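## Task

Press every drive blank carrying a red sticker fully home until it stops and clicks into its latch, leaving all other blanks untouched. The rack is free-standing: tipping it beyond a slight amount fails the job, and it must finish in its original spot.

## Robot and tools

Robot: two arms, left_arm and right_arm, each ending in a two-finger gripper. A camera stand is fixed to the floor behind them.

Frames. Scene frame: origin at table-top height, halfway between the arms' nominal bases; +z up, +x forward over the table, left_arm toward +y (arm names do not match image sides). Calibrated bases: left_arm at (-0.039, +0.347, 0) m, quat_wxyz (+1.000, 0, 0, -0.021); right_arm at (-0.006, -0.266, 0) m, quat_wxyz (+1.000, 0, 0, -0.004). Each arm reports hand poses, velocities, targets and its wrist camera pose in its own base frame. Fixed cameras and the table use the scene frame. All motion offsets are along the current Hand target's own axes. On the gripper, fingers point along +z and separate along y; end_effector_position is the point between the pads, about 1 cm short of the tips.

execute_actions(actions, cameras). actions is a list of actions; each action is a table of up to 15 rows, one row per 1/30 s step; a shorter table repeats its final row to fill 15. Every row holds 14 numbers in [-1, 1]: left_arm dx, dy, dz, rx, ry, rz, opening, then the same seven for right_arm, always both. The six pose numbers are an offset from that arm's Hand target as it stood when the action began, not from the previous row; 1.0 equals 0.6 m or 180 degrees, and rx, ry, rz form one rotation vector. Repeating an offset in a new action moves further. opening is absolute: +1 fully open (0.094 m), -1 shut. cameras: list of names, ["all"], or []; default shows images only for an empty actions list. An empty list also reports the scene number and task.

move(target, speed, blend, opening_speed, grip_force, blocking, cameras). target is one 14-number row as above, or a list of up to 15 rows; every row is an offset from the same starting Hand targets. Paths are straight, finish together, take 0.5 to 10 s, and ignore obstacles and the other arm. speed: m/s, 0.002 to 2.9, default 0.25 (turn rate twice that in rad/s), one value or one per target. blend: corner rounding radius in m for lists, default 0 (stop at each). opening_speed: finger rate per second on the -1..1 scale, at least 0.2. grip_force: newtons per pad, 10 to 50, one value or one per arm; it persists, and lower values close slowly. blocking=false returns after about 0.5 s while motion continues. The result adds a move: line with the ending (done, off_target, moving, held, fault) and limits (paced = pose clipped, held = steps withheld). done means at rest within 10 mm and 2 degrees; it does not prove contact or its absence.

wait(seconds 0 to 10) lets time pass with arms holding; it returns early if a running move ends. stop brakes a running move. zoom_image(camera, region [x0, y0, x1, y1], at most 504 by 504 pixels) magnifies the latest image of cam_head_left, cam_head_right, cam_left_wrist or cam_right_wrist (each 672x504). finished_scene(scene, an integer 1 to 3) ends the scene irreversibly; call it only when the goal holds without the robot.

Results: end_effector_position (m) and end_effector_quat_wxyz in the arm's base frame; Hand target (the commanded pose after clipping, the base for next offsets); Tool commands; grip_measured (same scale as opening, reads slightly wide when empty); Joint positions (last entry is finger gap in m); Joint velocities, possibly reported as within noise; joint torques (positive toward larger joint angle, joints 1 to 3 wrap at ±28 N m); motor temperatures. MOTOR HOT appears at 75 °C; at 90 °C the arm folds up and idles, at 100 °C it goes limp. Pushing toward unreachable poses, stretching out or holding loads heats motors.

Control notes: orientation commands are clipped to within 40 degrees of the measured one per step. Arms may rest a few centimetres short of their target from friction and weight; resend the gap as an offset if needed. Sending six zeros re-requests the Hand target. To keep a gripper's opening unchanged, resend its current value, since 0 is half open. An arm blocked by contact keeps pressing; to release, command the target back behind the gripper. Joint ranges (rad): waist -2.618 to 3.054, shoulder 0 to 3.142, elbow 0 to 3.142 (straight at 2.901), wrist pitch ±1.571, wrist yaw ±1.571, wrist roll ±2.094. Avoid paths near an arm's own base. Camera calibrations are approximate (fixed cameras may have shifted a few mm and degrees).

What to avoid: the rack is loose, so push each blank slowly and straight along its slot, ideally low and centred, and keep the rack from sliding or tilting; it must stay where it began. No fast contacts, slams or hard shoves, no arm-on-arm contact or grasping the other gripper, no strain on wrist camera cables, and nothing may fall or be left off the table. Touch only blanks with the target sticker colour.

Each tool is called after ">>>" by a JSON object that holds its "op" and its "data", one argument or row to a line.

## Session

>>> {"op": "execute_actions", "data": {
  "actions": []
}}

>>> {"op": "zoom_image", "data": {
  "camera": "cam_head_left",
  "region": [80, 190, 400, 310]
}}

>>> {"op": "zoom_image", "data": {
  "camera": "cam_head_right",
  "region": [80, 190, 400, 310]
}}

Scene clock: 0.00 s.
left_arm: end_effector_position=(+0.2399, -0.1244, +0.2326) grip_measured=+1.000 end_effector_quat_wxyz=(+0.527, +0.017, +0.848, -0.052) | right_arm: end_effector_position=(+0.2730, +0.0744, +0.1589) grip_measured=+1.000 end_effector_quat_wxyz=(+0.456, +0.030, +0.870, +0.184)
Joint positions: left_arm=[-0.935 0.756 0.728 -0.593 -0.713 -0.515 0.094] | right_arm=[0.16 0.697 0.46 -0.313 -0.162 0.32 0.094]
Joint velocities: within noise
Joint torques (N m): no reading
Motor temperatures (°C): left_arm=[27 26 30 33 23 21 22] | right_arm=[24 21 30 29 23 22 23]
Heat: left arm: 33 °C; right arm: 30 °C.
Hand target: left_arm +0.2406, -0.1231, +0.2397; +0.534, +0.011, +0.844, -0.055 | right_arm +0.2755, +0.0750, +0.1694; +0.469, +0.028, +0.863, +0.187
Tool commands: left_gripper/opening=+1.0 right_gripper/opening=+1.0
camera_calibration:
cam_left_wrist: T_world_to_cam=[[-0.0929352, -0.993909, 0.0592316, -0.11486], [-0.778533, 0.0354546, -0.626601, 0.37429], [0.620684, -0.104347, -0.777086, 0.111632], [0, 0, 0, 1]] pos_world=[0.211435, -0.115783, 0.328081]
cam_right_wrist: T_world_to_cam=[[0.0872853, -0.93238, -0.350782, 0.0986512], [-0.872107, 0.0986672, -0.479265, 0.344966], [0.481468, 0.347752, -0.804523, 0.0601967], [0, 0, 0, 1]] pos_world=[0.263253, 0.0370102, 0.248365]

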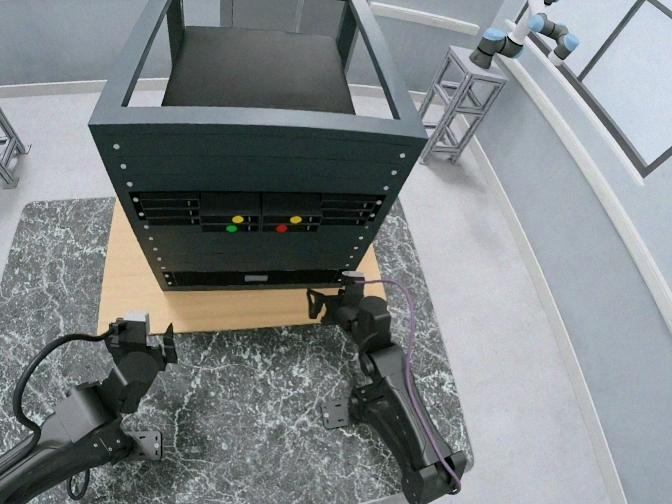

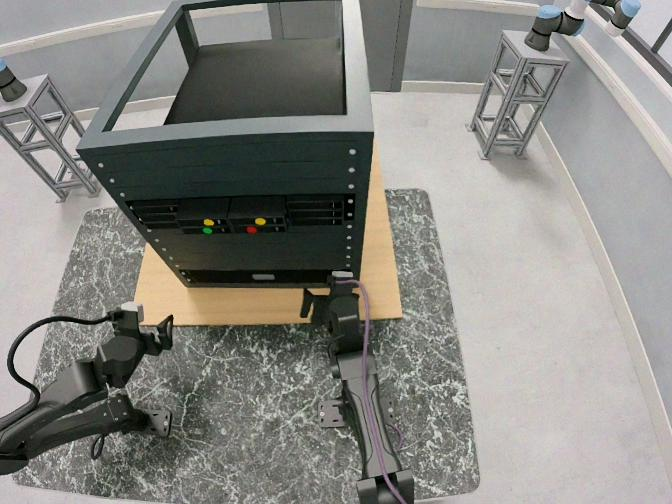

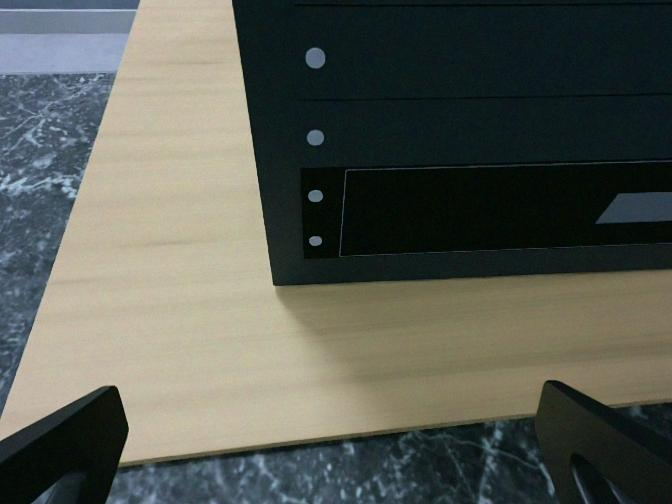

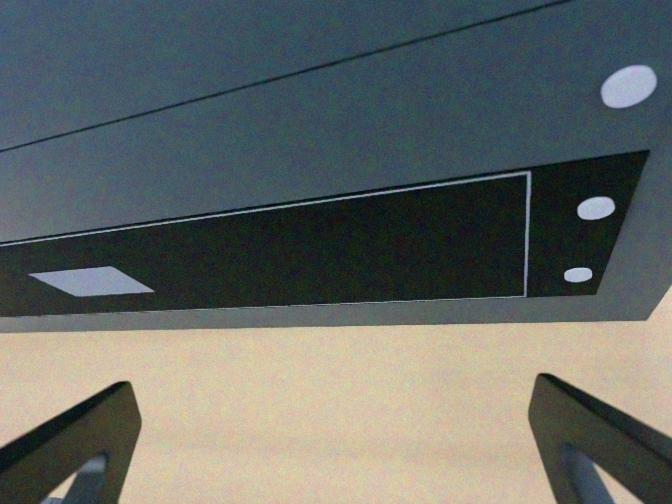

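Scaled by 1.575 from the camera's 672x504 image, which has a finer 960x720 frame.

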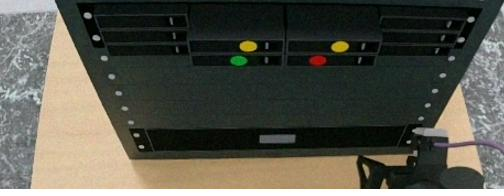

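Scaled by 1.575 from the camera's 672x504 image, which has a finer 960x720 frame.

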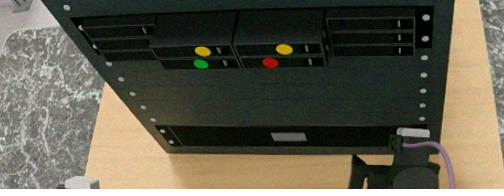

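>>> {"op": "move", "data": {
  "target": [0,0,0,0,0,0,1,-0.199,0.318,-0.2,0.063,-0.2467,-0.107,-1],
  "cameras": ["cam_right_wrist","cam_head_right"],
  "speed": 0.2
}}

Scene clock: 54.57 s.
left_arm: end_effector_position=(+0.2399, -0.1244, +0.2326) grip_measured=+1.000 end_effector_quat_wxyz=(+0.527, +0.017, +0.848, -0.052) | right_arm: end_effector_position=(+0.2198, +0.1878, +0.3911) grip_measured=-0.988 end_effector_quat_wxyz=(+0.771, +0.004, +0.636, -0.003)
Joint positions: left_arm=[-0.935 0.756 0.728 -0.593 -0.713 -0.515 0.094] | right_arm=[1.344 1.069 0.668 1.137 1.283 -0.712 0.001]
Joint torques (N m): left_arm=[0.03 -0.69 6.97 1.41 -0.32 -0.04] | right_arm=[-0.27 -1.07 4.83 1.21 -0.75 -0.05]
Heat: left arm: 35 °C; right arm: 33 °C.
Hand target: left_arm +0.2406, -0.1231, +0.2397; +0.534, +0.011, +0.844, -0.055 | right_arm +0.2198, +0.1901, +0.3898; +0.777, +0.000, +0.630, +0.000
Off the commanded pose: left_arm 0.007 m, 1 deg | right_arm 0.003 m, 1 deg.
move: done
camera_calibration:
cam_right_wrist: T_world_to_cam=[[-0.028237, -0.999331, -0.0232532, 0.200309], [-0.245593, 0.0294852, -0.968925, 0.465353], [0.968962, -0.0216487, -0.246261, -0.0229057], [0, 0, 0, 1]] pos_world=[0.142138, 0.185958, 0.449909]
Images, in order (width x height): cam_head_right 672x504, cam_right_wrist 672x504.

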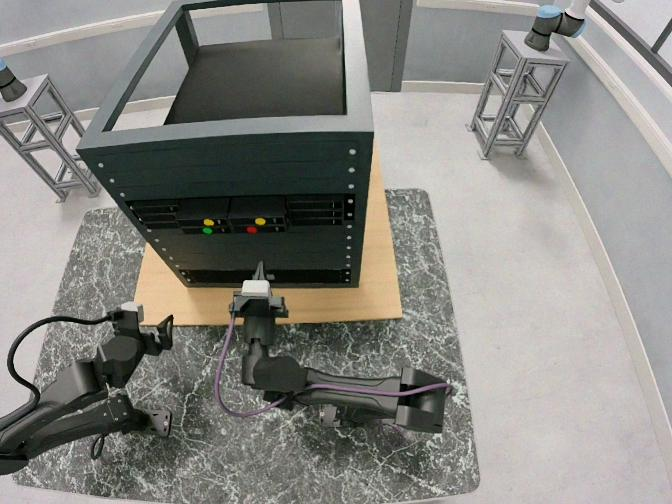

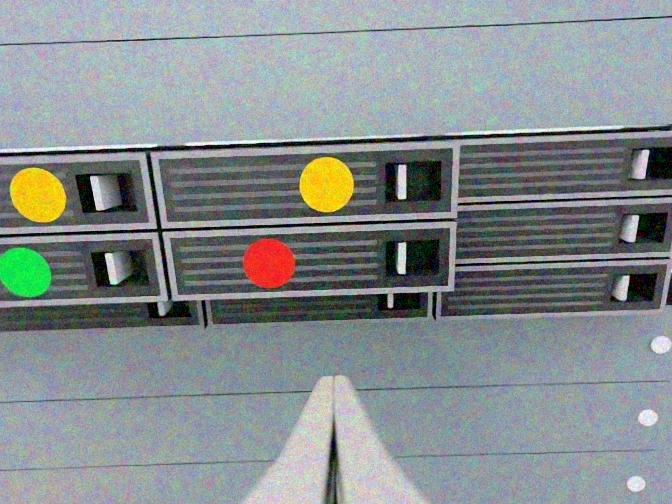

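>>> {"op": "move", "data": {
  "target": [0,0,0,0,0,0,1,-0.003,0.019,0.0773,0.0081,0,-0.0017,-1],
  "cameras": ["cam_right_wrist"],
  "speed": 0.1
}}

Scene clock: 87.67 s.
left_arm: end_effector_position=(+0.2399, -0.1244, +0.2326) grip_measured=+1.000 end_effector_quat_wxyz=(+0.527, +0.017, +0.848, -0.052) | right_arm: end_effector_position=(+0.2631, +0.2001, +0.3854) grip_measured=-0.988 end_effector_quat_wxyz=(+0.771, -0.003, +0.637, -0.026)
Joint positions: left_arm=[-0.935 0.756 0.728 -0.593 -0.713 -0.515 0.094] | right_arm=[1.169 1.148 0.744 0.892 1.155 -0.49 0.001]
Joint torques (N m): left_arm=[0.03 -0.68 6.97 1.41 -0.32 -0.04] | right_arm=[-0.61 -2.17 9.55 1.26 -0.55 0.13]
Heat: left arm: 35 °C; right arm: 32 °C.
Hand target: left_arm +0.2406, -0.1231, +0.2397; +0.534, +0.011, +0.844, -0.055 | right_arm +0.2648, +0.2015, +0.4013; +0.777, +0.008, +0.629, -0.010
Off the commanded pose: left_arm 0.007 m, 1 deg | right_arm 0.016 m, 2 deg.
move: off_target (right_arm)
camera_calibration:
cam_right_wrist: T_world_to_cam=[[-0.0550203, -0.998359, 0.0159064, 0.205444], [-0.2469, -0.00183236, -0.969039, 0.476721], [0.967478, -0.0572441, -0.246394, -0.0584809], [0, 0, 0, 1]] pos_world=[0.185585, 0.202633, 0.444284]
Images, in order (width x height): cam_right_wrist 672x504.

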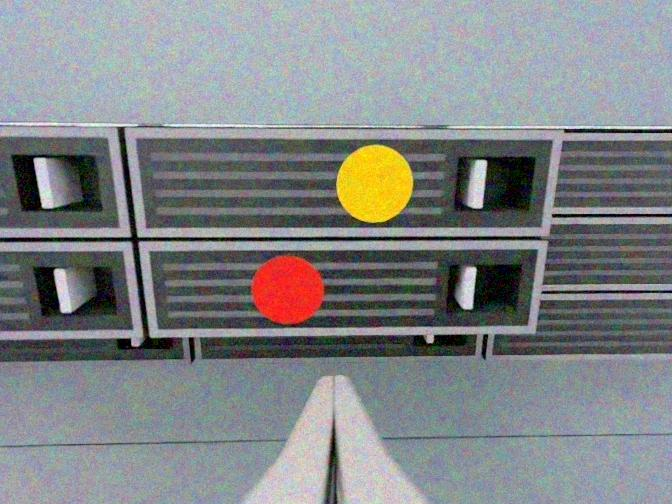

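>>> {"op": "move", "data": {
  "target": [
    [0,0,0,0,0,0,1,-0.0196,-0.003,0.0042,0,0,0,-1],
    [0,0,0,0,0,0,1,-0.0122,-0.003,0.0707,0,0,0,-1]
  ],
  "cameras": ["cam_right_wrist"],
  "speed": 0.05
}}

Scene clock: 102.37 s.
left_arm: end_effector_position=(+0.2399, -0.1244, +0.2326) grip_measured=+1.000 end_effector_quat_wxyz=(+0.527, +0.017, +0.848, -0.052) | right_arm: end_effector_position=(+0.3025, +0.1967, +0.4022) grip_measured=-0.988 end_effector_quat_wxyz=(+0.771, -0.001, +0.636, -0.024)
Joint positions: left_arm=[-0.935 0.756 0.728 -0.593 -0.713 -0.515 0.094] | right_arm=[1.011 1.185 0.864 0.688 1.011 -0.347 0.001]
Joint torques (N m): left_arm=[0.03 -0.69 6.98 1.42 -0.32 -0.04] | right_arm=[-0.58 -2.26 9.92 1.49 -0.44 0.17]
Heat: left arm: 35 °C; right arm: 32 °C.
Hand target: left_arm +0.2406, -0.1231, +0.2397; +0.534, +0.011, +0.844, -0.055 | right_arm +0.3047, +0.1987, +0.4174; +0.777, +0.008, +0.629, -0.010
Off the commanded pose: left_arm 0.007 m, 1 deg | right_arm 0.015 m, 2 deg.
move: off_target (right_arm)
camera_calibration:
cam_right_wrist: T_world_to_cam=[[-0.0550258, -0.998432, 0.0102799, 0.206257], [-0.245945, 0.00357491, -0.969277, 0.501507], [0.967721, -0.0558635, -0.245756, -0.0932014], [0, 0, 0, 1]] pos_world=[0.224885, 0.198935, 0.461074]
Images, in order (width x height): cam_right_wrist 672x504.

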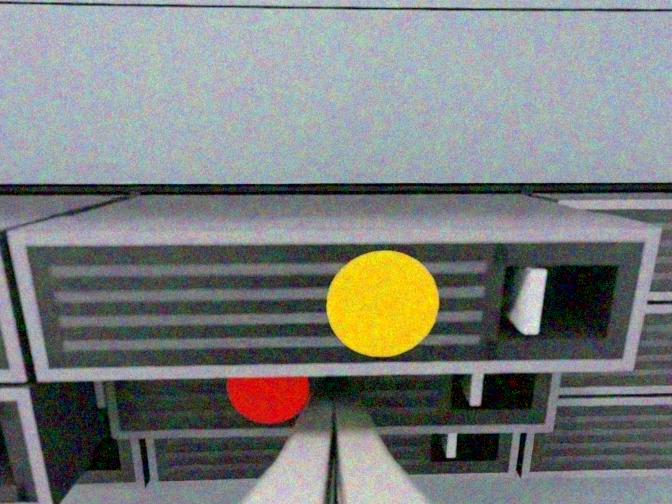

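>>> {"op": "move", "data": {
  "target": [
    [0,0,0,0,0,0,1,-0.003,0,-0.014,0,0,0,-1],
    [0,0,0,0,0,0,1,0.029,0,-0.022,0,0,0,-1]
  ],
  "cameras": ["cam_right_wrist"],
  "speed": 0.05
}}

Scene clock: 117.13 s.
left_arm: end_effector_position=(+0.2399, -0.1244, +0.2326) grip_measured=+1.000 end_effector_quat_wxyz=(+0.527, +0.017, +0.848, -0.052) | right_arm: end_effector_position=(+0.2979, +0.1969, +0.3988) grip_measured=-0.988 end_effector_quat_wxyz=(+0.774, +0.009, +0.633, -0.016)
Joint positions: left_arm=[-0.935 0.756 0.728 -0.593 -0.713 -0.515 0.094] | right_arm=[1.028 1.185 0.835 0.747 1.028 -0.351 0.001]
Joint torques (N m): left_arm=[0.03 -0.69 6.99 1.41 -0.32 -0.04] | right_arm=[0.69 -2.77 5.39 1.88 -0.31 -0.04]
Heat: left arm: 35 °C; right arm: 34 °C.
Hand target: left_arm +0.2406, -0.1231, +0.2397; +0.534, +0.011, +0.844, -0.055 | right_arm +0.2954, +0.1989, +0.3975; +0.777, +0.008, +0.629, -0.010
Off the commanded pose: left_arm 0.007 m, 1 deg | right_arm 0.003 m, 1 deg.
move: done
camera_calibration:
cam_right_wrist: T_world_to_cam=[[-0.0538106, -0.998439, -0.014992, 0.216006], [-0.235875, 0.0272984, -0.9714, 0.490188], [0.970292, -0.0487354, -0.236976, -0.0952751], [0, 0, 0, 1]] pos_world=[0.219691, 0.197644, 0.456829]
Images, in order (width x height): cam_right_wrist 672x504.

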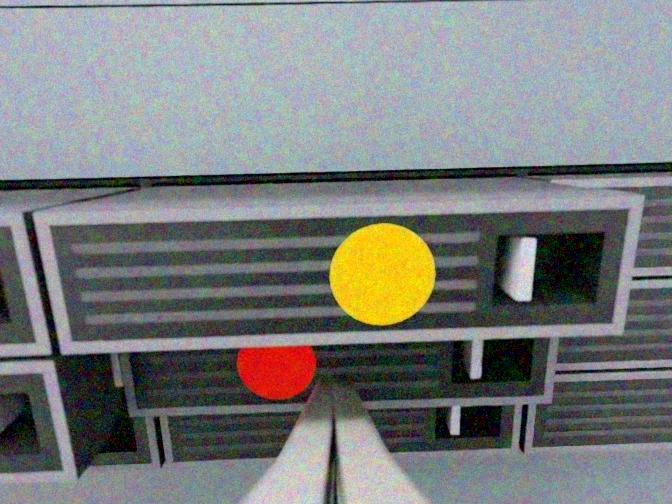

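>>> {"op": "move", "data": {
  "target": [0,0,0,0,0,0,1,0.006,0,0.0617,0,0,0,-1],
  "cameras": ["cam_right_wrist","cam_head_right"],
  "speed": 0.05
}}

Scene clock: 126.90 s.
left_arm: end_effector_position=(+0.2399, -0.1244, +0.2326) grip_measured=+1.000 end_effector_quat_wxyz=(+0.527, +0.017, +0.848, -0.052) | right_arm: end_effector_position=(+0.3195, +0.1936, +0.3892) grip_measured=-0.988 end_effector_quat_wxyz=(+0.773, +0.012, +0.635, -0.018)
Joint positions: left_arm=[-0.935 0.756 0.728 -0.593 -0.713 -0.515 0.094] | right_arm=[0.949 1.226 0.839 0.734 0.963 -0.292 0.001]
Joint torques (N m): left_arm=[0.03 -0.69 6.98 1.41 -0.32 -0.04] | right_arm=[-3.1 -1.2 10.81 1.35 -0.82 0.13]
Heat: left arm: 35 °C; right arm: 33 °C.
Hand target: left_arm +0.2406, -0.1231, +0.2397; +0.534, +0.011, +0.844, -0.055 | right_arm +0.3324, +0.1979, +0.4017; +0.777, +0.008, +0.629, -0.010
Off the commanded pose: left_arm 0.007 m, 1 deg | right_arm 0.018 m, 1 deg.
move: off_target (right_arm)
camera_calibration:
cam_right_wrist: T_world_to_cam=[[-0.0604376, -0.998006, -0.0182055, 0.217006], [-0.240729, 0.0322738, -0.970056, 0.486186], [0.968709, -0.0542452, -0.2422, -0.115021], [0, 0, 0, 1]] pos_world=[0.241577, 0.194642, 0.44772]
Images, in order (width x height): cam_head_right 672x504, cam_right_wrist 672x504.

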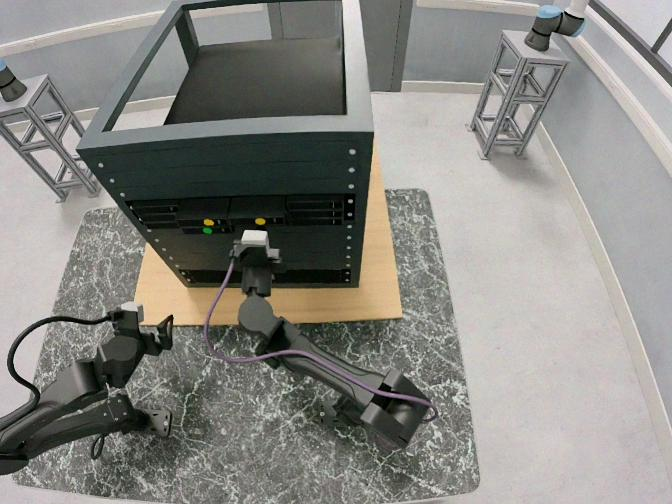

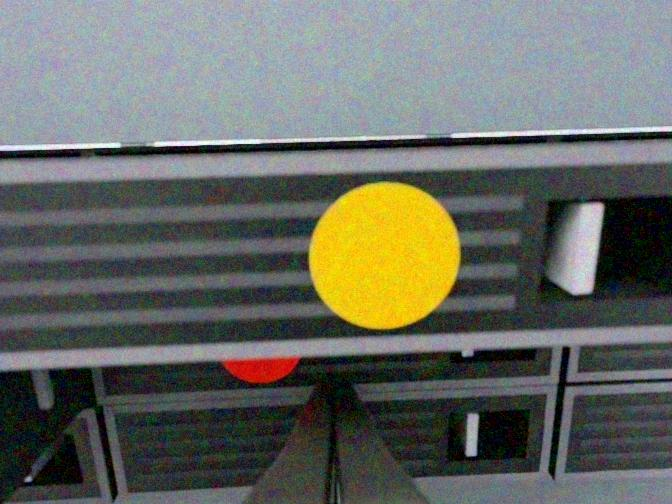

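>>> {"op": "move", "data": {
  "target": [
    [0,0,0,0,0,0,1,-0.0104,0,-0.0489,0,0,0,-1],
    [0,0,0,0,0,0,1,-0.0283,0,-0.045,0,0,0,-1],
    [0,0,0,0,0,0,1,-0.0218,0,0.025,0,0,0,-1]
  ],
  "cameras": ["cam_right_wrist","cam_head_right"],
  "speed": 0.05
}}

>>> {"op": "zoom_image", "data": {
  "camera": "cam_right_wrist",
  "region": [60, 300, 600, 504]
}}

Scene clock: 141.53 s.
left_arm: end_effector_position=(+0.2399, -0.1244, +0.2326) grip_measured=+1.000 end_effector_quat_wxyz=(+0.527, +0.017, +0.848, -0.052) | right_arm: end_effector_position=(+0.3204, +0.1931, +0.4010) grip_measured=-0.988 end_effector_quat_wxyz=(+0.769, +0.016, +0.639, -0.019)
Joint positions: left_arm=[-0.935 0.756 0.728 -0.593 -0.713 -0.515 0.094] | right_arm=[0.949 1.222 0.895 0.659 0.973 -0.278 0.001]
Joint torques (N m): left_arm=[0.02 -0.69 6.98 1.42 -0.32 -0.04] | right_arm=[-5.85 0.09 12.12 1.4 -1.25 0.16]
Heat: left arm: 35 °C; right arm: 33 °C.
Hand target: left_arm +0.2406, -0.1231, +0.2397; +0.534, +0.011, +0.844, -0.055 | right_arm +0.3443, +0.1977, +0.4176; +0.777, +0.008, +0.629, -0.010
Off the commanded pose: left_arm 0.007 m, 1 deg | right_arm 0.029 m, 2 deg.
move: off_target (right_arm)
camera_calibration:
cam_right_wrist: T_world_to_cam=[[-0.0678003, -0.997473, -0.0212491, 0.220217], [-0.25072, 0.0376489, -0.967327, 0.498914], [0.965683, -0.0602575, -0.252639, -0.106806], [0, 0, 0, 1]] pos_world=[0.243159, 0.194441, 0.460309]
Images, in order (width x height): cam_head_right 672x504, cam_right_wrist 672x504.

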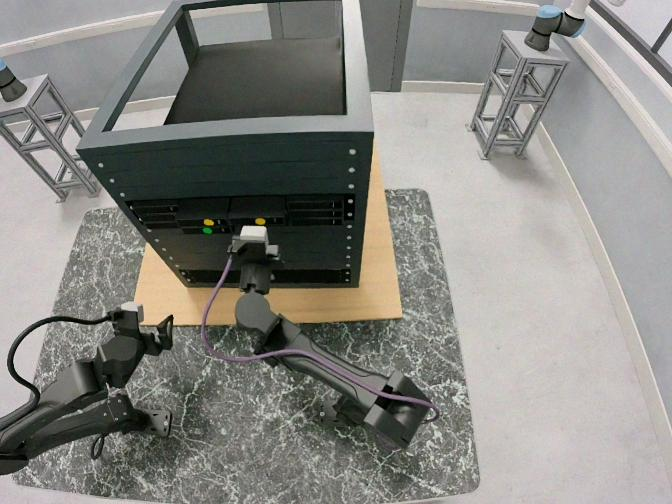

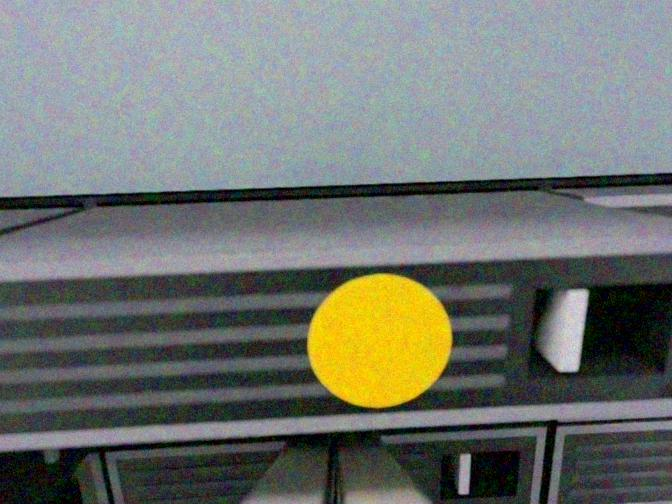

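Region (60, 300, 600, 504) is 540x204 pixels. A region can be at most 504 by 504 pixels.

>>> {"op": "move", "data": {
  "target": [
    [0,0,0,0,0,0,1,-0.0062,0,-0.07,0,0,0,-1],
    [0,0,0,0,0,0,1,0.035,0,-0.22,0,0,0,-1]
  ],
  "cameras": ["all"],
  "speed": 0.1
}}

>>> {"op": "zoom_image", "data": {
  "camera": "cam_right_wrist",
  "region": [100, 150, 600, 400]
}}

>>> {"op": "zoom_image", "data": {
  "camera": "cam_head_left",
  "region": [110, 180, 410, 300]
}}

Scene clock: 153.80 s.
left_arm: end_effector_position=(+0.2399, -0.1244, +0.2326) grip_measured=+1.000 end_effector_quat_wxyz=(+0.527, +0.017, +0.848, -0.052) | right_arm: end_effector_position=(+0.2214, +0.1987, +0.3725) grip_measured=-0.988 end_effector_quat_wxyz=(+0.774, +0.011, +0.634, -0.014)
Joint positions: left_arm=[-0.935 0.756 0.728 -0.593 -0.713 -0.515 0.094] | right_arm=[1.351 1.195 0.635 1.396 1.302 -0.817 0.001]
Joint torques (N m): left_arm=[0.03 -0.69 6.98 1.41 -0.32 -0.03] | right_arm=[0.55 -1.63 4.48 1.11 -0.69 -0.05]
Heat: left arm: 35 °C; right arm: 33 °C.
Hand target: left_arm +0.2406, -0.1231, +0.2397; +0.534, +0.011, +0.844, -0.055 | right_arm +0.2196, +0.2009, +0.3696; +0.777, +0.008, +0.630, -0.010
Off the commanded pose: left_arm 0.007 m, 1 deg | right_arm 0.004 m, 1 deg.
move: done
camera_calibration:
cam_left_wrist: T_world_to_cam=[[-0.0929352, -0.993909, 0.0592316, -0.11486], [-0.778533, 0.0354546, -0.626601, 0.37429], [0.620684, -0.104347, -0.777086, 0.111632], [0, 0, 0, 1]] pos_world=[0.211435, -0.115783, 0.328081]
cam_right_wrist: T_world_to_cam=[[-0.0544734, -0.998293, -0.0210882, 0.215602], [-0.238119, 0.0334978, -0.970658, 0.445651], [0.969707, -0.0478536, -0.239537, -0.0263241], [0, 0, 0, 1]] pos_world=[0.143389, 0.199046, 0.430816]

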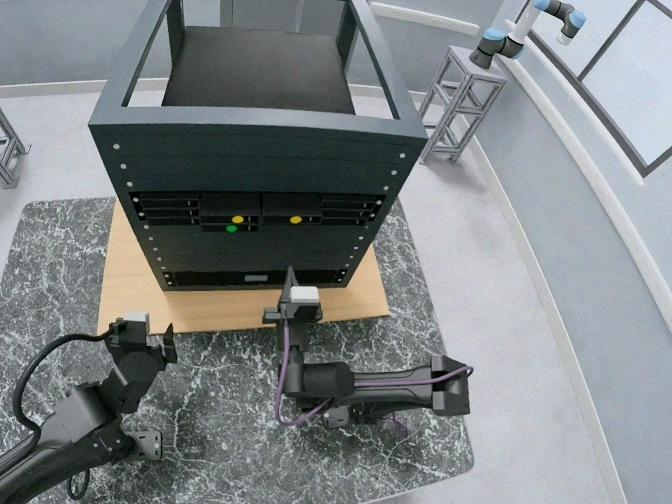

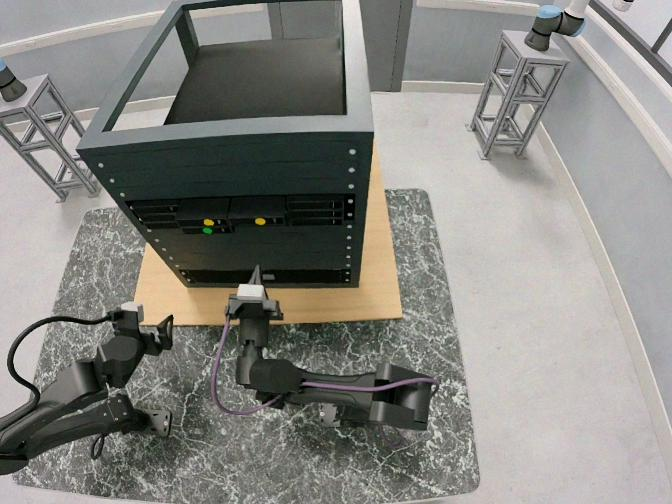

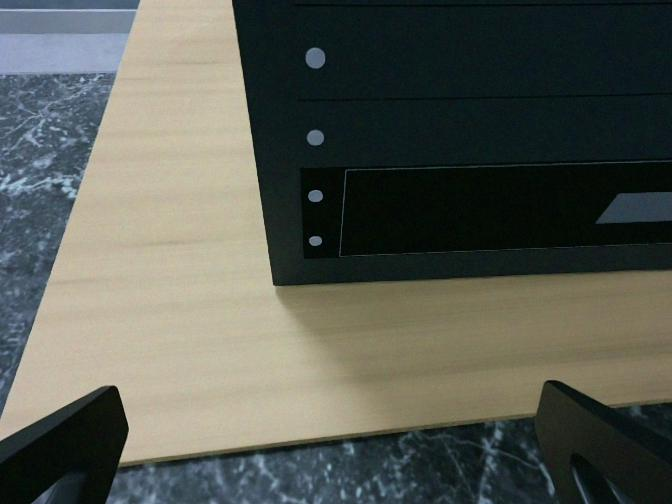

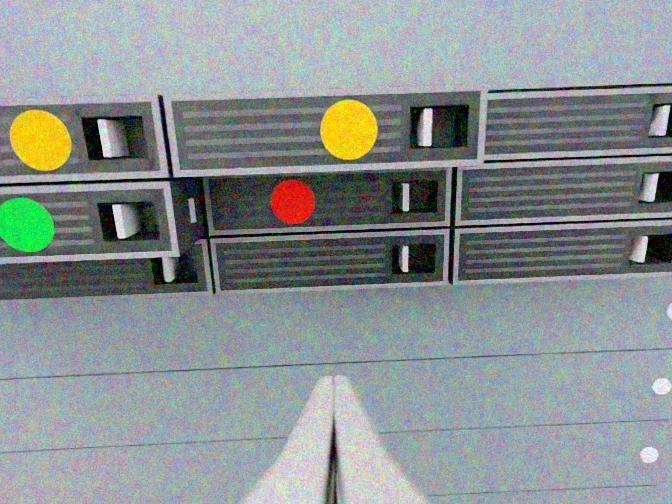

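Scaled by 1.008 from the camera's 672x504 image, which has a finer 960x720 frame.

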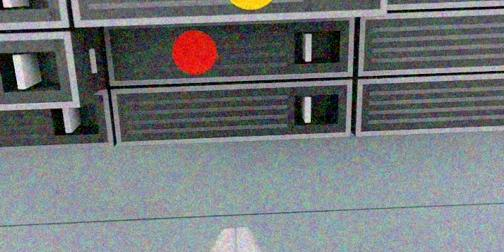

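Scaled by 1.680 from the camera's 672x504 image, which has a finer 960x720 frame.

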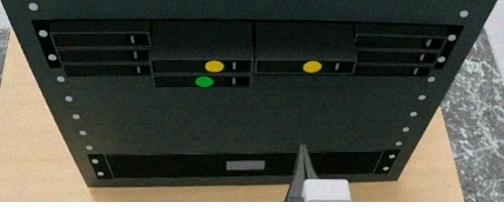

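>>> {"op": "finished_scene", "data": {
  "scene": 2
}}

The scene is finished: the task was done.


## Next scene

Press every drive blank carrying a yellow sticker fully home until it stops and clicks into its latch, leaving all other blanks untouched. The rack is free-standing: tipping it beyond a slight amount fails the job, and it must finish in its original spot.

>>> {"op": "execute_actions", "data": {
  "actions": []
}}

>>> {"op": "zoom_image", "data": {
  "camera": "cam_head_left",
  "region": [80, 190, 400, 310]
}}

>>> {"op": "zoom_image", "data": {
  "camera": "cam_head_right",
  "region": [80, 190, 400, 310]
}}

Scene clock: 0.00 s.
left_arm: end_effector_position=(+0.3367, -0.0456, +0.2389) grip_measured=+1.000 end_effector_quat_wxyz=(+0.668, -0.164, +0.660, -0.301) | right_arm: end_effector_position=(+0.2368, +0.0844, +0.2615) grip_measured=+1.000 end_effector_quat_wxyz=(+0.698, +0.004, +0.662, +0.274)
Joint positions: left_arm=[-0.091 0.937 0.24 0.772 0.088 -0.673 0.094] | right_arm=[0.263 0.168 0.199 0.094 -0.104 0.394 0.094]
Joint velocities: within noise
Joint torques (N m): no reading
Motor temperatures (°C): left_arm=[26 25 27 29 23 21 22] | right_arm=[23 21 28 25 23 22 23]
Heat: left arm: 29 °C; right arm: 28 °C.
Hand target: left_arm +0.3367, -0.0456, +0.2494; +0.678, -0.159, +0.650, -0.303 | right_arm +0.2348, +0.0838, +0.2692; +0.704, +0.002, +0.654, +0.275
Tool commands: left_gripper/opening=+1.0 right_gripper/opening=+1.0
camera_calibration:
cam_left_wrist: T_world_to_cam=[[-0.189741, -0.772693, 0.605758, -0.11575], [-0.459569, -0.475312, -0.75025, 0.349695], [0.867637, -0.420741, -0.26492, -0.155188], [0, 0, 0, 1]] pos_world=[0.273393, 0.0114816, 0.291363]
cam_right_wrist: T_world_to_cam=[[0.356646, -0.850014, -0.38766, 0.0860135], [-0.427687, 0.220363, -0.876655, 0.349869], [0.830595, 0.478452, -0.284948, -0.0728501], [0, 0, 0, 1]] pos_world=[0.179467, 0.0308695, 0.3193]

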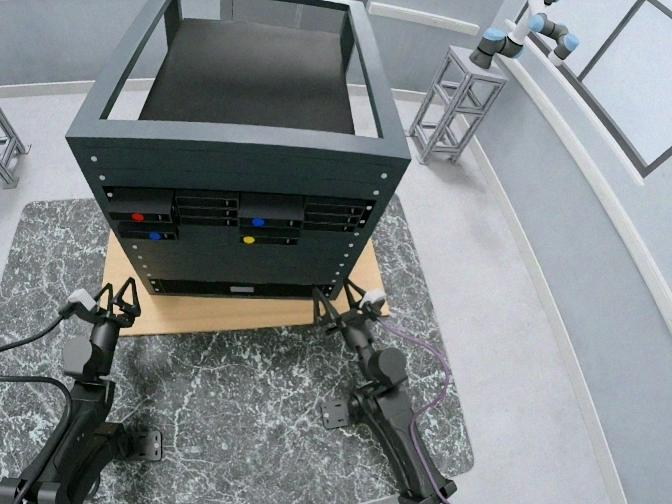

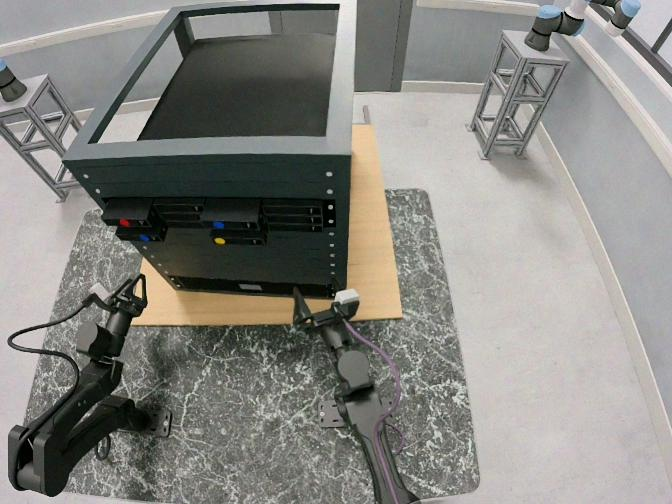

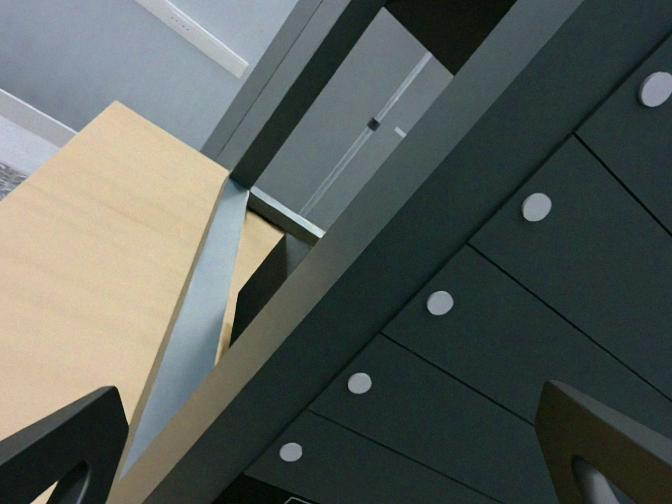

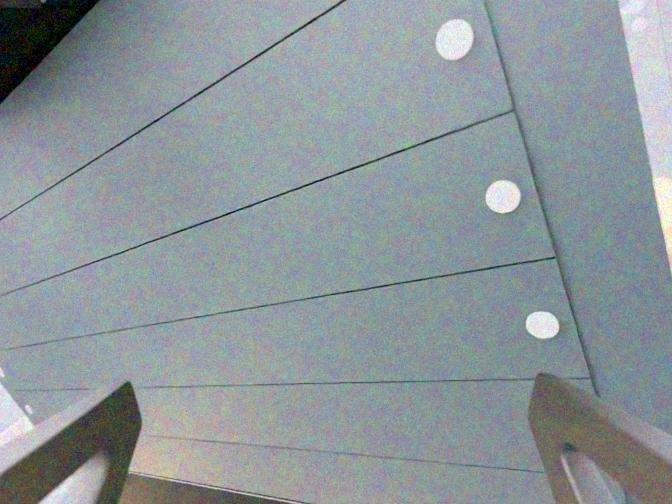

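Scaled by 1.575 from the camera's 672x504 image, which has a finer 960x720 frame.

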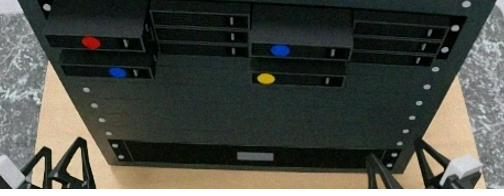

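Scaled by 1.575 from the camera's 672x504 image, which has a finer 960x720 frame.

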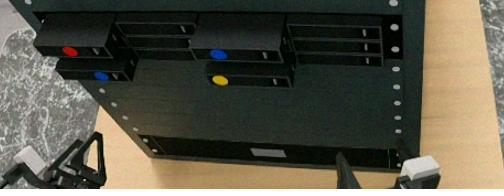

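>>> {"op": "move", "data": {
  "target": [0,0,0,0,0,0,1,-0.0822,0.296,0.0691,0.134,-0.0465,-0.1425,-1],
  "cameras": ["cam_right_wrist","cam_head_right"],
  "speed": 0.2
}}

Scene clock: 46.33 s.
left_arm: end_effector_position=(+0.3367, -0.0456, +0.2389) grip_measured=+1.000 end_effector_quat_wxyz=(+0.668, -0.164, +0.660, -0.301) | right_arm: end_effector_position=(+0.2064, +0.2326, +0.3768) grip_measured=-0.988 end_effector_quat_wxyz=(+0.754, -0.025, +0.655, -0.039)
Joint positions: left_arm=[-0.091 0.937 0.24 0.772 0.088 -0.673 0.094] | right_arm=[1.449 1.321 0.761 1.482 1.393 -1.004 0.001]
Joint torques (N m): left_arm=[0.03 -1.88 6.76 1.78 -0.02 0.01] | right_arm=[-0.12 -2.51 6 1.73 -0.89 -0.05]
Motor temperatures (°C): left_arm=[26 25 29 34 23 21 22] | right_arm=[23 21 30 29 23 22 23]
Heat: left arm: 34 °C; right arm: 30 °C.
Hand target: left_arm +0.3367, -0.0456, +0.2494; +0.678, -0.159, +0.650, -0.303 | right_arm +0.2052, +0.2300, +0.3852; +0.777, +0.024, +0.629, -0.029
Off the commanded pose: left_arm 0.010 m, 2 deg | right_arm 0.009 m, 7 deg.
joint sent to its limit (right arm) — joint 4 (wrist pitch), upper limit. The joint targets are off in orientation, not in position.
move: off_target (right_arm)
camera_calibration:
cam_right_wrist: T_world_to_cam=[[-0.0459438, -0.996657, 0.0675643, 0.213195], [-0.295212, -0.0510684, -0.954066, 0.470345], [0.954327, -0.0637792, -0.291879, 0.0175636], [0, 0, 0, 1]] pos_world=[0.131885, 0.237622, 0.439462]
Images, in order (width x height): cam_head_right 672x504, cam_right_wrist 672x504.

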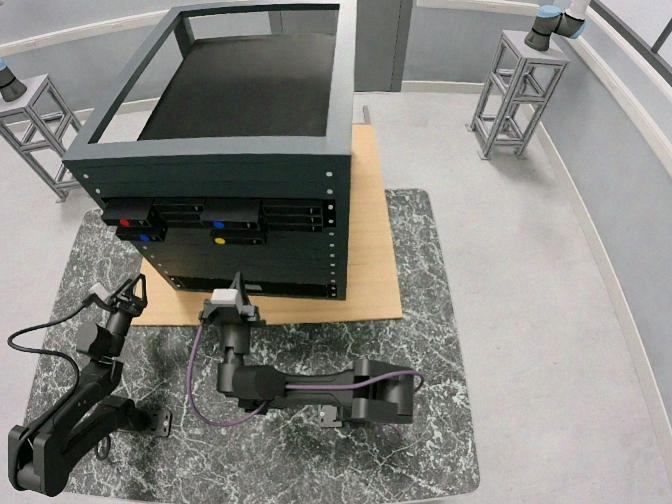

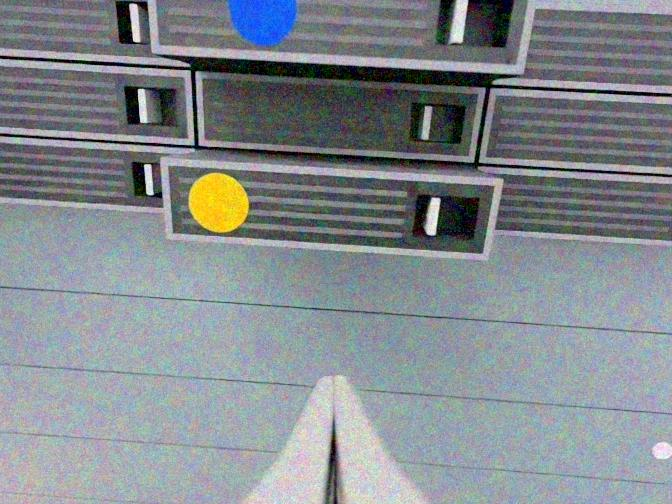

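>>> {"op": "move", "data": {
  "target": [0,0,0,0,0,0,1,-0.0417,0.0025,0.0685,0,0,0,-1],
  "cameras": ["cam_right_wrist"],
  "speed": 0.1
}}

Scene clock: 60.47 s.
left_arm: end_effector_position=(+0.3367, -0.0456, +0.2389) grip_measured=+1.000 end_effector_quat_wxyz=(+0.668, -0.164, +0.660, -0.301) | right_arm: end_effector_position=(+0.2380, +0.2262, +0.4059) grip_measured=-0.988 end_effector_quat_wxyz=(+0.770, +0.018, +0.637, -0.040)
Joint positions: left_arm=[-0.091 0.937 0.24 0.772 0.088 -0.673 0.094] | right_arm=[1.317 1.321 0.861 1.296 1.314 -0.845 0.001]
Joint torques (N m): left_arm=[0.03 -1.88 6.76 1.78 -0.02 0.01] | right_arm=[-0.69 -3.03 8.59 0.68 -0.84 0.13]
Heat: left arm: 35 °C; right arm: 30 °C.
Hand target: left_arm +0.3367, -0.0456, +0.2494; +0.678, -0.159, +0.650, -0.303 | right_arm +0.2401, +0.2289, +0.4182; +0.777, +0.024, +0.629, -0.029
Off the commanded pose: left_arm 0.010 m, 2 deg | right_arm 0.013 m, 2 deg.
move: off_target (right_arm)
camera_calibration:
cam_right_wrist: T_world_to_cam=[[-0.102641, -0.994715, 0.00258231, 0.24568], [-0.246362, 0.022906, -0.968907, 0.484759], [0.963727, -0.100086, -0.247411, -0.0165481], [0, 0, 0, 1]] pos_world=[0.160591, 0.231621, 0.464958]
Images, in order (width x height): cam_right_wrist 672x504.

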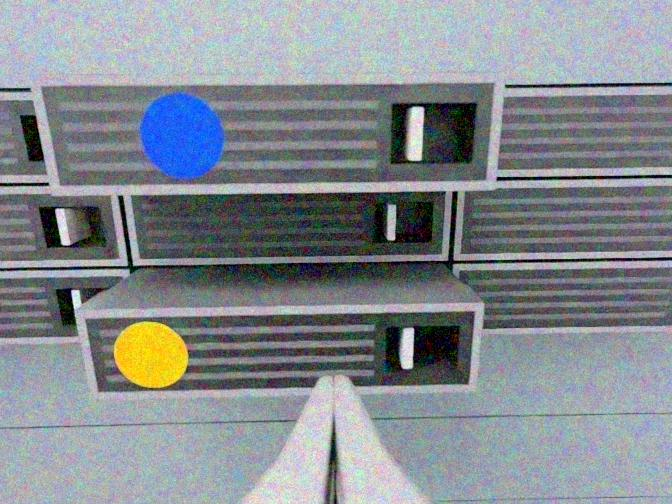

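>>> {"op": "move", "data": {
  "target": [
    [0,0,0,0,0,0,1,0.0067,0.025,0,0,0,0,-1],
    [0,0,0,0,0,0,1,0.0173,0.025,0.0733,0,0,0,-1]
  ],
  "cameras": ["cam_right_wrist"],
  "speed": 0.05
}}

Scene clock: 77.33 s.
left_arm: end_effector_position=(+0.3367, -0.0456, +0.2389) grip_measured=+1.000 end_effector_quat_wxyz=(+0.668, -0.164, +0.660, -0.301) | right_arm: end_effector_position=(+0.2854, +0.2421, +0.3993) grip_measured=-0.988 end_effector_quat_wxyz=(+0.769, +0.011, +0.637, -0.046)
Joint positions: left_arm=[-0.091 0.937 0.24 0.772 0.088 -0.673 0.094] | right_arm=[1.165 1.38 0.946 0.97 1.193 -0.547 0.001]
Joint torques (N m): left_arm=[0.02 -1.89 6.78 1.78 -0.02 0.01] | right_arm=[-0.65 -5.01 9.35 1.16 -0.59 0.16]
Heat: left arm: 35 °C; right arm: 30 °C.
Hand target: left_arm +0.3367, -0.0456, +0.2494; +0.678, -0.159, +0.650, -0.303 | right_arm +0.2863, +0.2405, +0.4172; +0.777, +0.024, +0.629, -0.029
Off the commanded pose: left_arm 0.010 m, 2 deg | right_arm 0.018 m, 3 deg.
move: off_target (right_arm)
camera_calibration:
cam_right_wrist: T_world_to_cam=[[-0.103044, -0.994479, 0.019816, 0.259604], [-0.247976, 0.00639125, -0.968745, 0.49398], [0.96327, -0.104738, -0.247266, -0.0610871], [0, 0, 0, 1]] pos_world=[0.208089, 0.248615, 0.458291]
Images, in order (width x height): cam_right_wrist 672x504.

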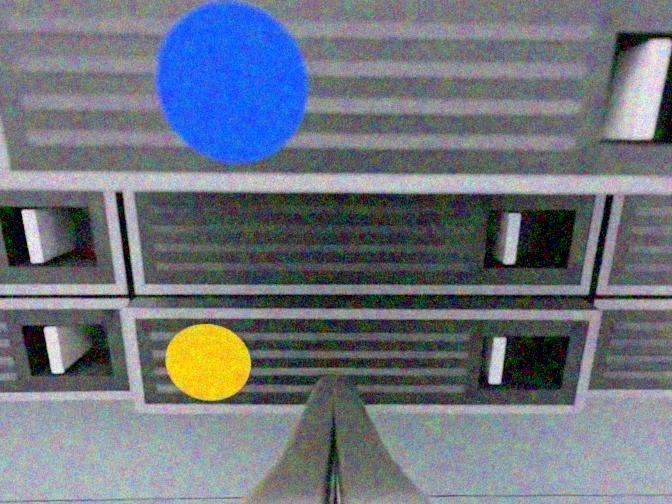

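>>> {"op": "move", "data": {
  "target": [0,0,0,0,0,0,1,0.002,-0.004,0.055,0,0,0,-1],
  "cameras": ["cam_right_wrist","cam_head_right"],
  "speed": 0.05
}}

>>> {"op": "zoom_image", "data": {
  "camera": "cam_right_wrist",
  "region": [80, 200, 380, 504]
}}

Scene clock: 86.73 s.
left_arm: end_effector_position=(+0.3367, -0.0456, +0.2389) grip_measured=+1.000 end_effector_quat_wxyz=(+0.668, -0.164, +0.660, -0.301) | right_arm: end_effector_position=(+0.2936, +0.2403, +0.4003) grip_measured=-0.988 end_effector_quat_wxyz=(+0.765, +0.025, +0.643, -0.033)
Joint positions: left_arm=[-0.091 0.937 0.24 0.772 0.088 -0.673 0.094] | right_arm=[1.139 1.375 0.975 0.871 1.183 -0.444 0.001]
Joint torques (N m): left_arm=[0.03 -1.88 6.76 1.78 -0.02 0.01] | right_arm=[-6.98 -3.86 10.92 0.88 -1.39 0.17]
Heat: left arm: 35 °C; right arm: 30 °C.
Hand target: left_arm +0.3367, -0.0456, +0.2494; +0.678, -0.159, +0.650, -0.303 | right_arm +0.3186, +0.2356, +0.4229; +0.777, +0.024, +0.629, -0.029
Off the commanded pose: left_arm 0.010 m, 2 deg | right_arm 0.034 m, 2 deg.
move: off_target (right_arm)
camera_calibration:
cam_right_wrist: T_world_to_cam=[[-0.101869, -0.994644, -0.0174899, 0.273201], [-0.261372, 0.0437243, -0.964247, 0.490226], [0.959848, -0.0936552, -0.264426, -0.0637863], [0, 0, 0, 1]] pos_world=[0.217187, 0.244329, 0.46061]
Images, in order (width x height): cam_head_right 672x504, cam_right_wrist 672x504.

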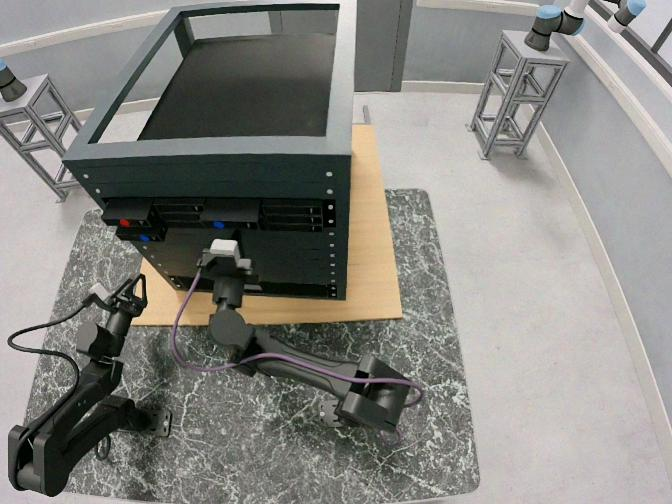

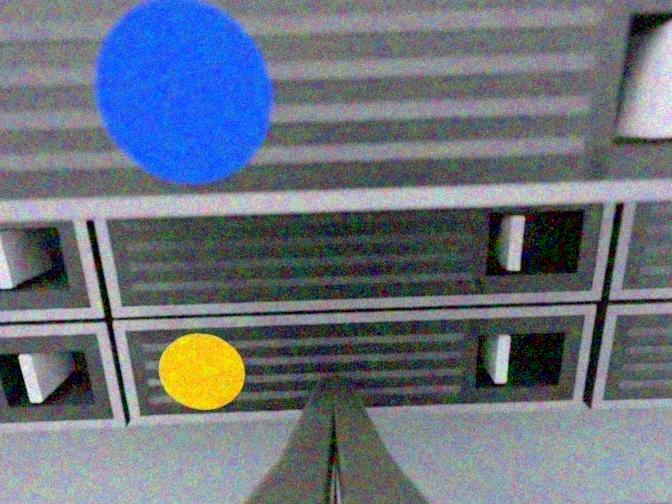

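Scaled by 1.658 from the camera's 672x504 image, which has a finer 960x720 frame.

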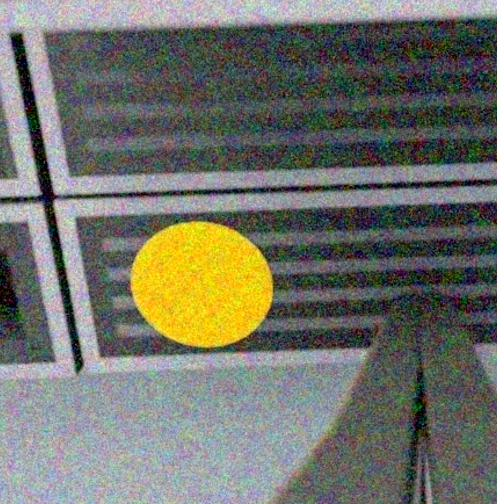

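>>> {"op": "move", "data": {
  "target": [
    [0,0,0,0,0,0,1,-0.0062,0,-0.06,0,0,0,-1],
    [0,0,0,0,0,0,1,0.01,0,-0.15,0,0,0,-1]
  ],
  "cameras": ["all"],
  "speed": 0.1
}}

Scene clock: 94.43 s.
left_arm: end_effector_position=(+0.3367, -0.0456, +0.2389) grip_measured=+1.000 end_effector_quat_wxyz=(+0.668, -0.164, +0.660, -0.301) | right_arm: end_effector_position=(+0.2340, +0.2393, +0.4006) grip_measured=-0.988 end_effector_quat_wxyz=(+0.773, +0.023, +0.634, -0.035)
Joint positions: left_arm=[-0.091 0.937 0.24 0.772 0.088 -0.673 0.094] | right_arm=[1.343 1.406 0.881 1.467 1.326 -0.936 0.001]
Joint torques (N m): left_arm=[0.03 -1.88 6.78 1.78 -0.02 0.01] | right_arm=[0.55 -3.07 4.96 1.11 -0.74 -0.04]
Heat: left arm: 36 °C; right arm: 30 °C.
Hand target: left_arm +0.3367, -0.0456, +0.2494; +0.678, -0.159, +0.650, -0.303 | right_arm +0.2321, +0.2422, +0.3983; +0.777, +0.024, +0.629, -0.029
Off the commanded pose: left_arm 0.010 m, 2 deg | right_arm 0.004 m, 1 deg.
move: done
camera_calibration:
cam_left_wrist: T_world_to_cam=[[-0.189741, -0.772693, 0.605758, -0.11575], [-0.459569, -0.475312, -0.75025, 0.349695], [0.867637, -0.420741, -0.26492, -0.155188], [0, 0, 0, 1]] pos_world=[0.273393, 0.0114816, 0.291363]
cam_right_wrist: T_world_to_cam=[[-0.101144, -0.994779, -0.0135571, 0.264466], [-0.238025, 0.0374277, -0.970538, 0.473539], [0.965978, -0.0949368, -0.240568, -0.0172195], [0, 0, 0, 1]] pos_world=[0.156097, 0.243727, 0.45903]

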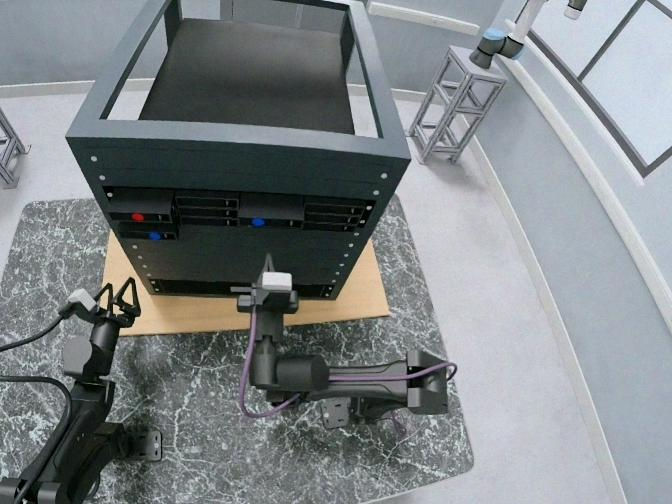

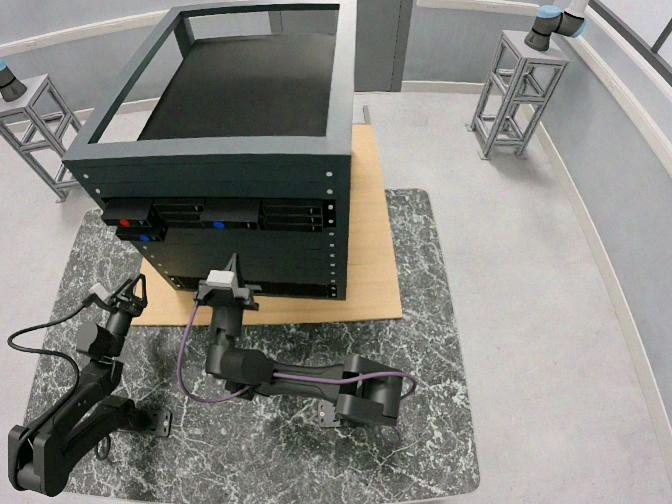

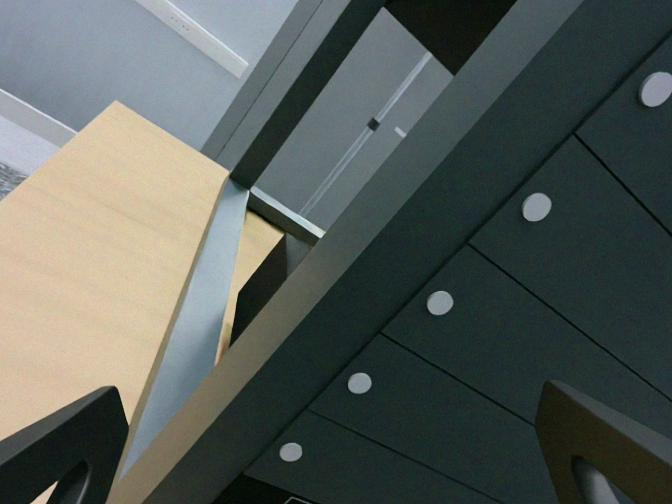

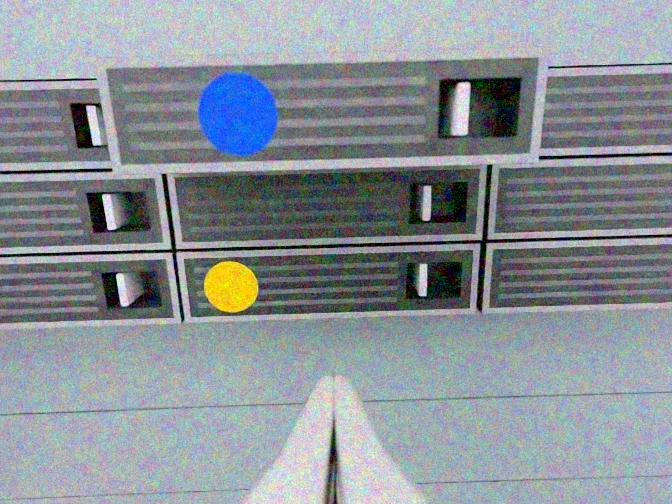

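>>> {"op": "finished_scene", "data": {
  "scene": 3
}}

The scene is finished: the task was done.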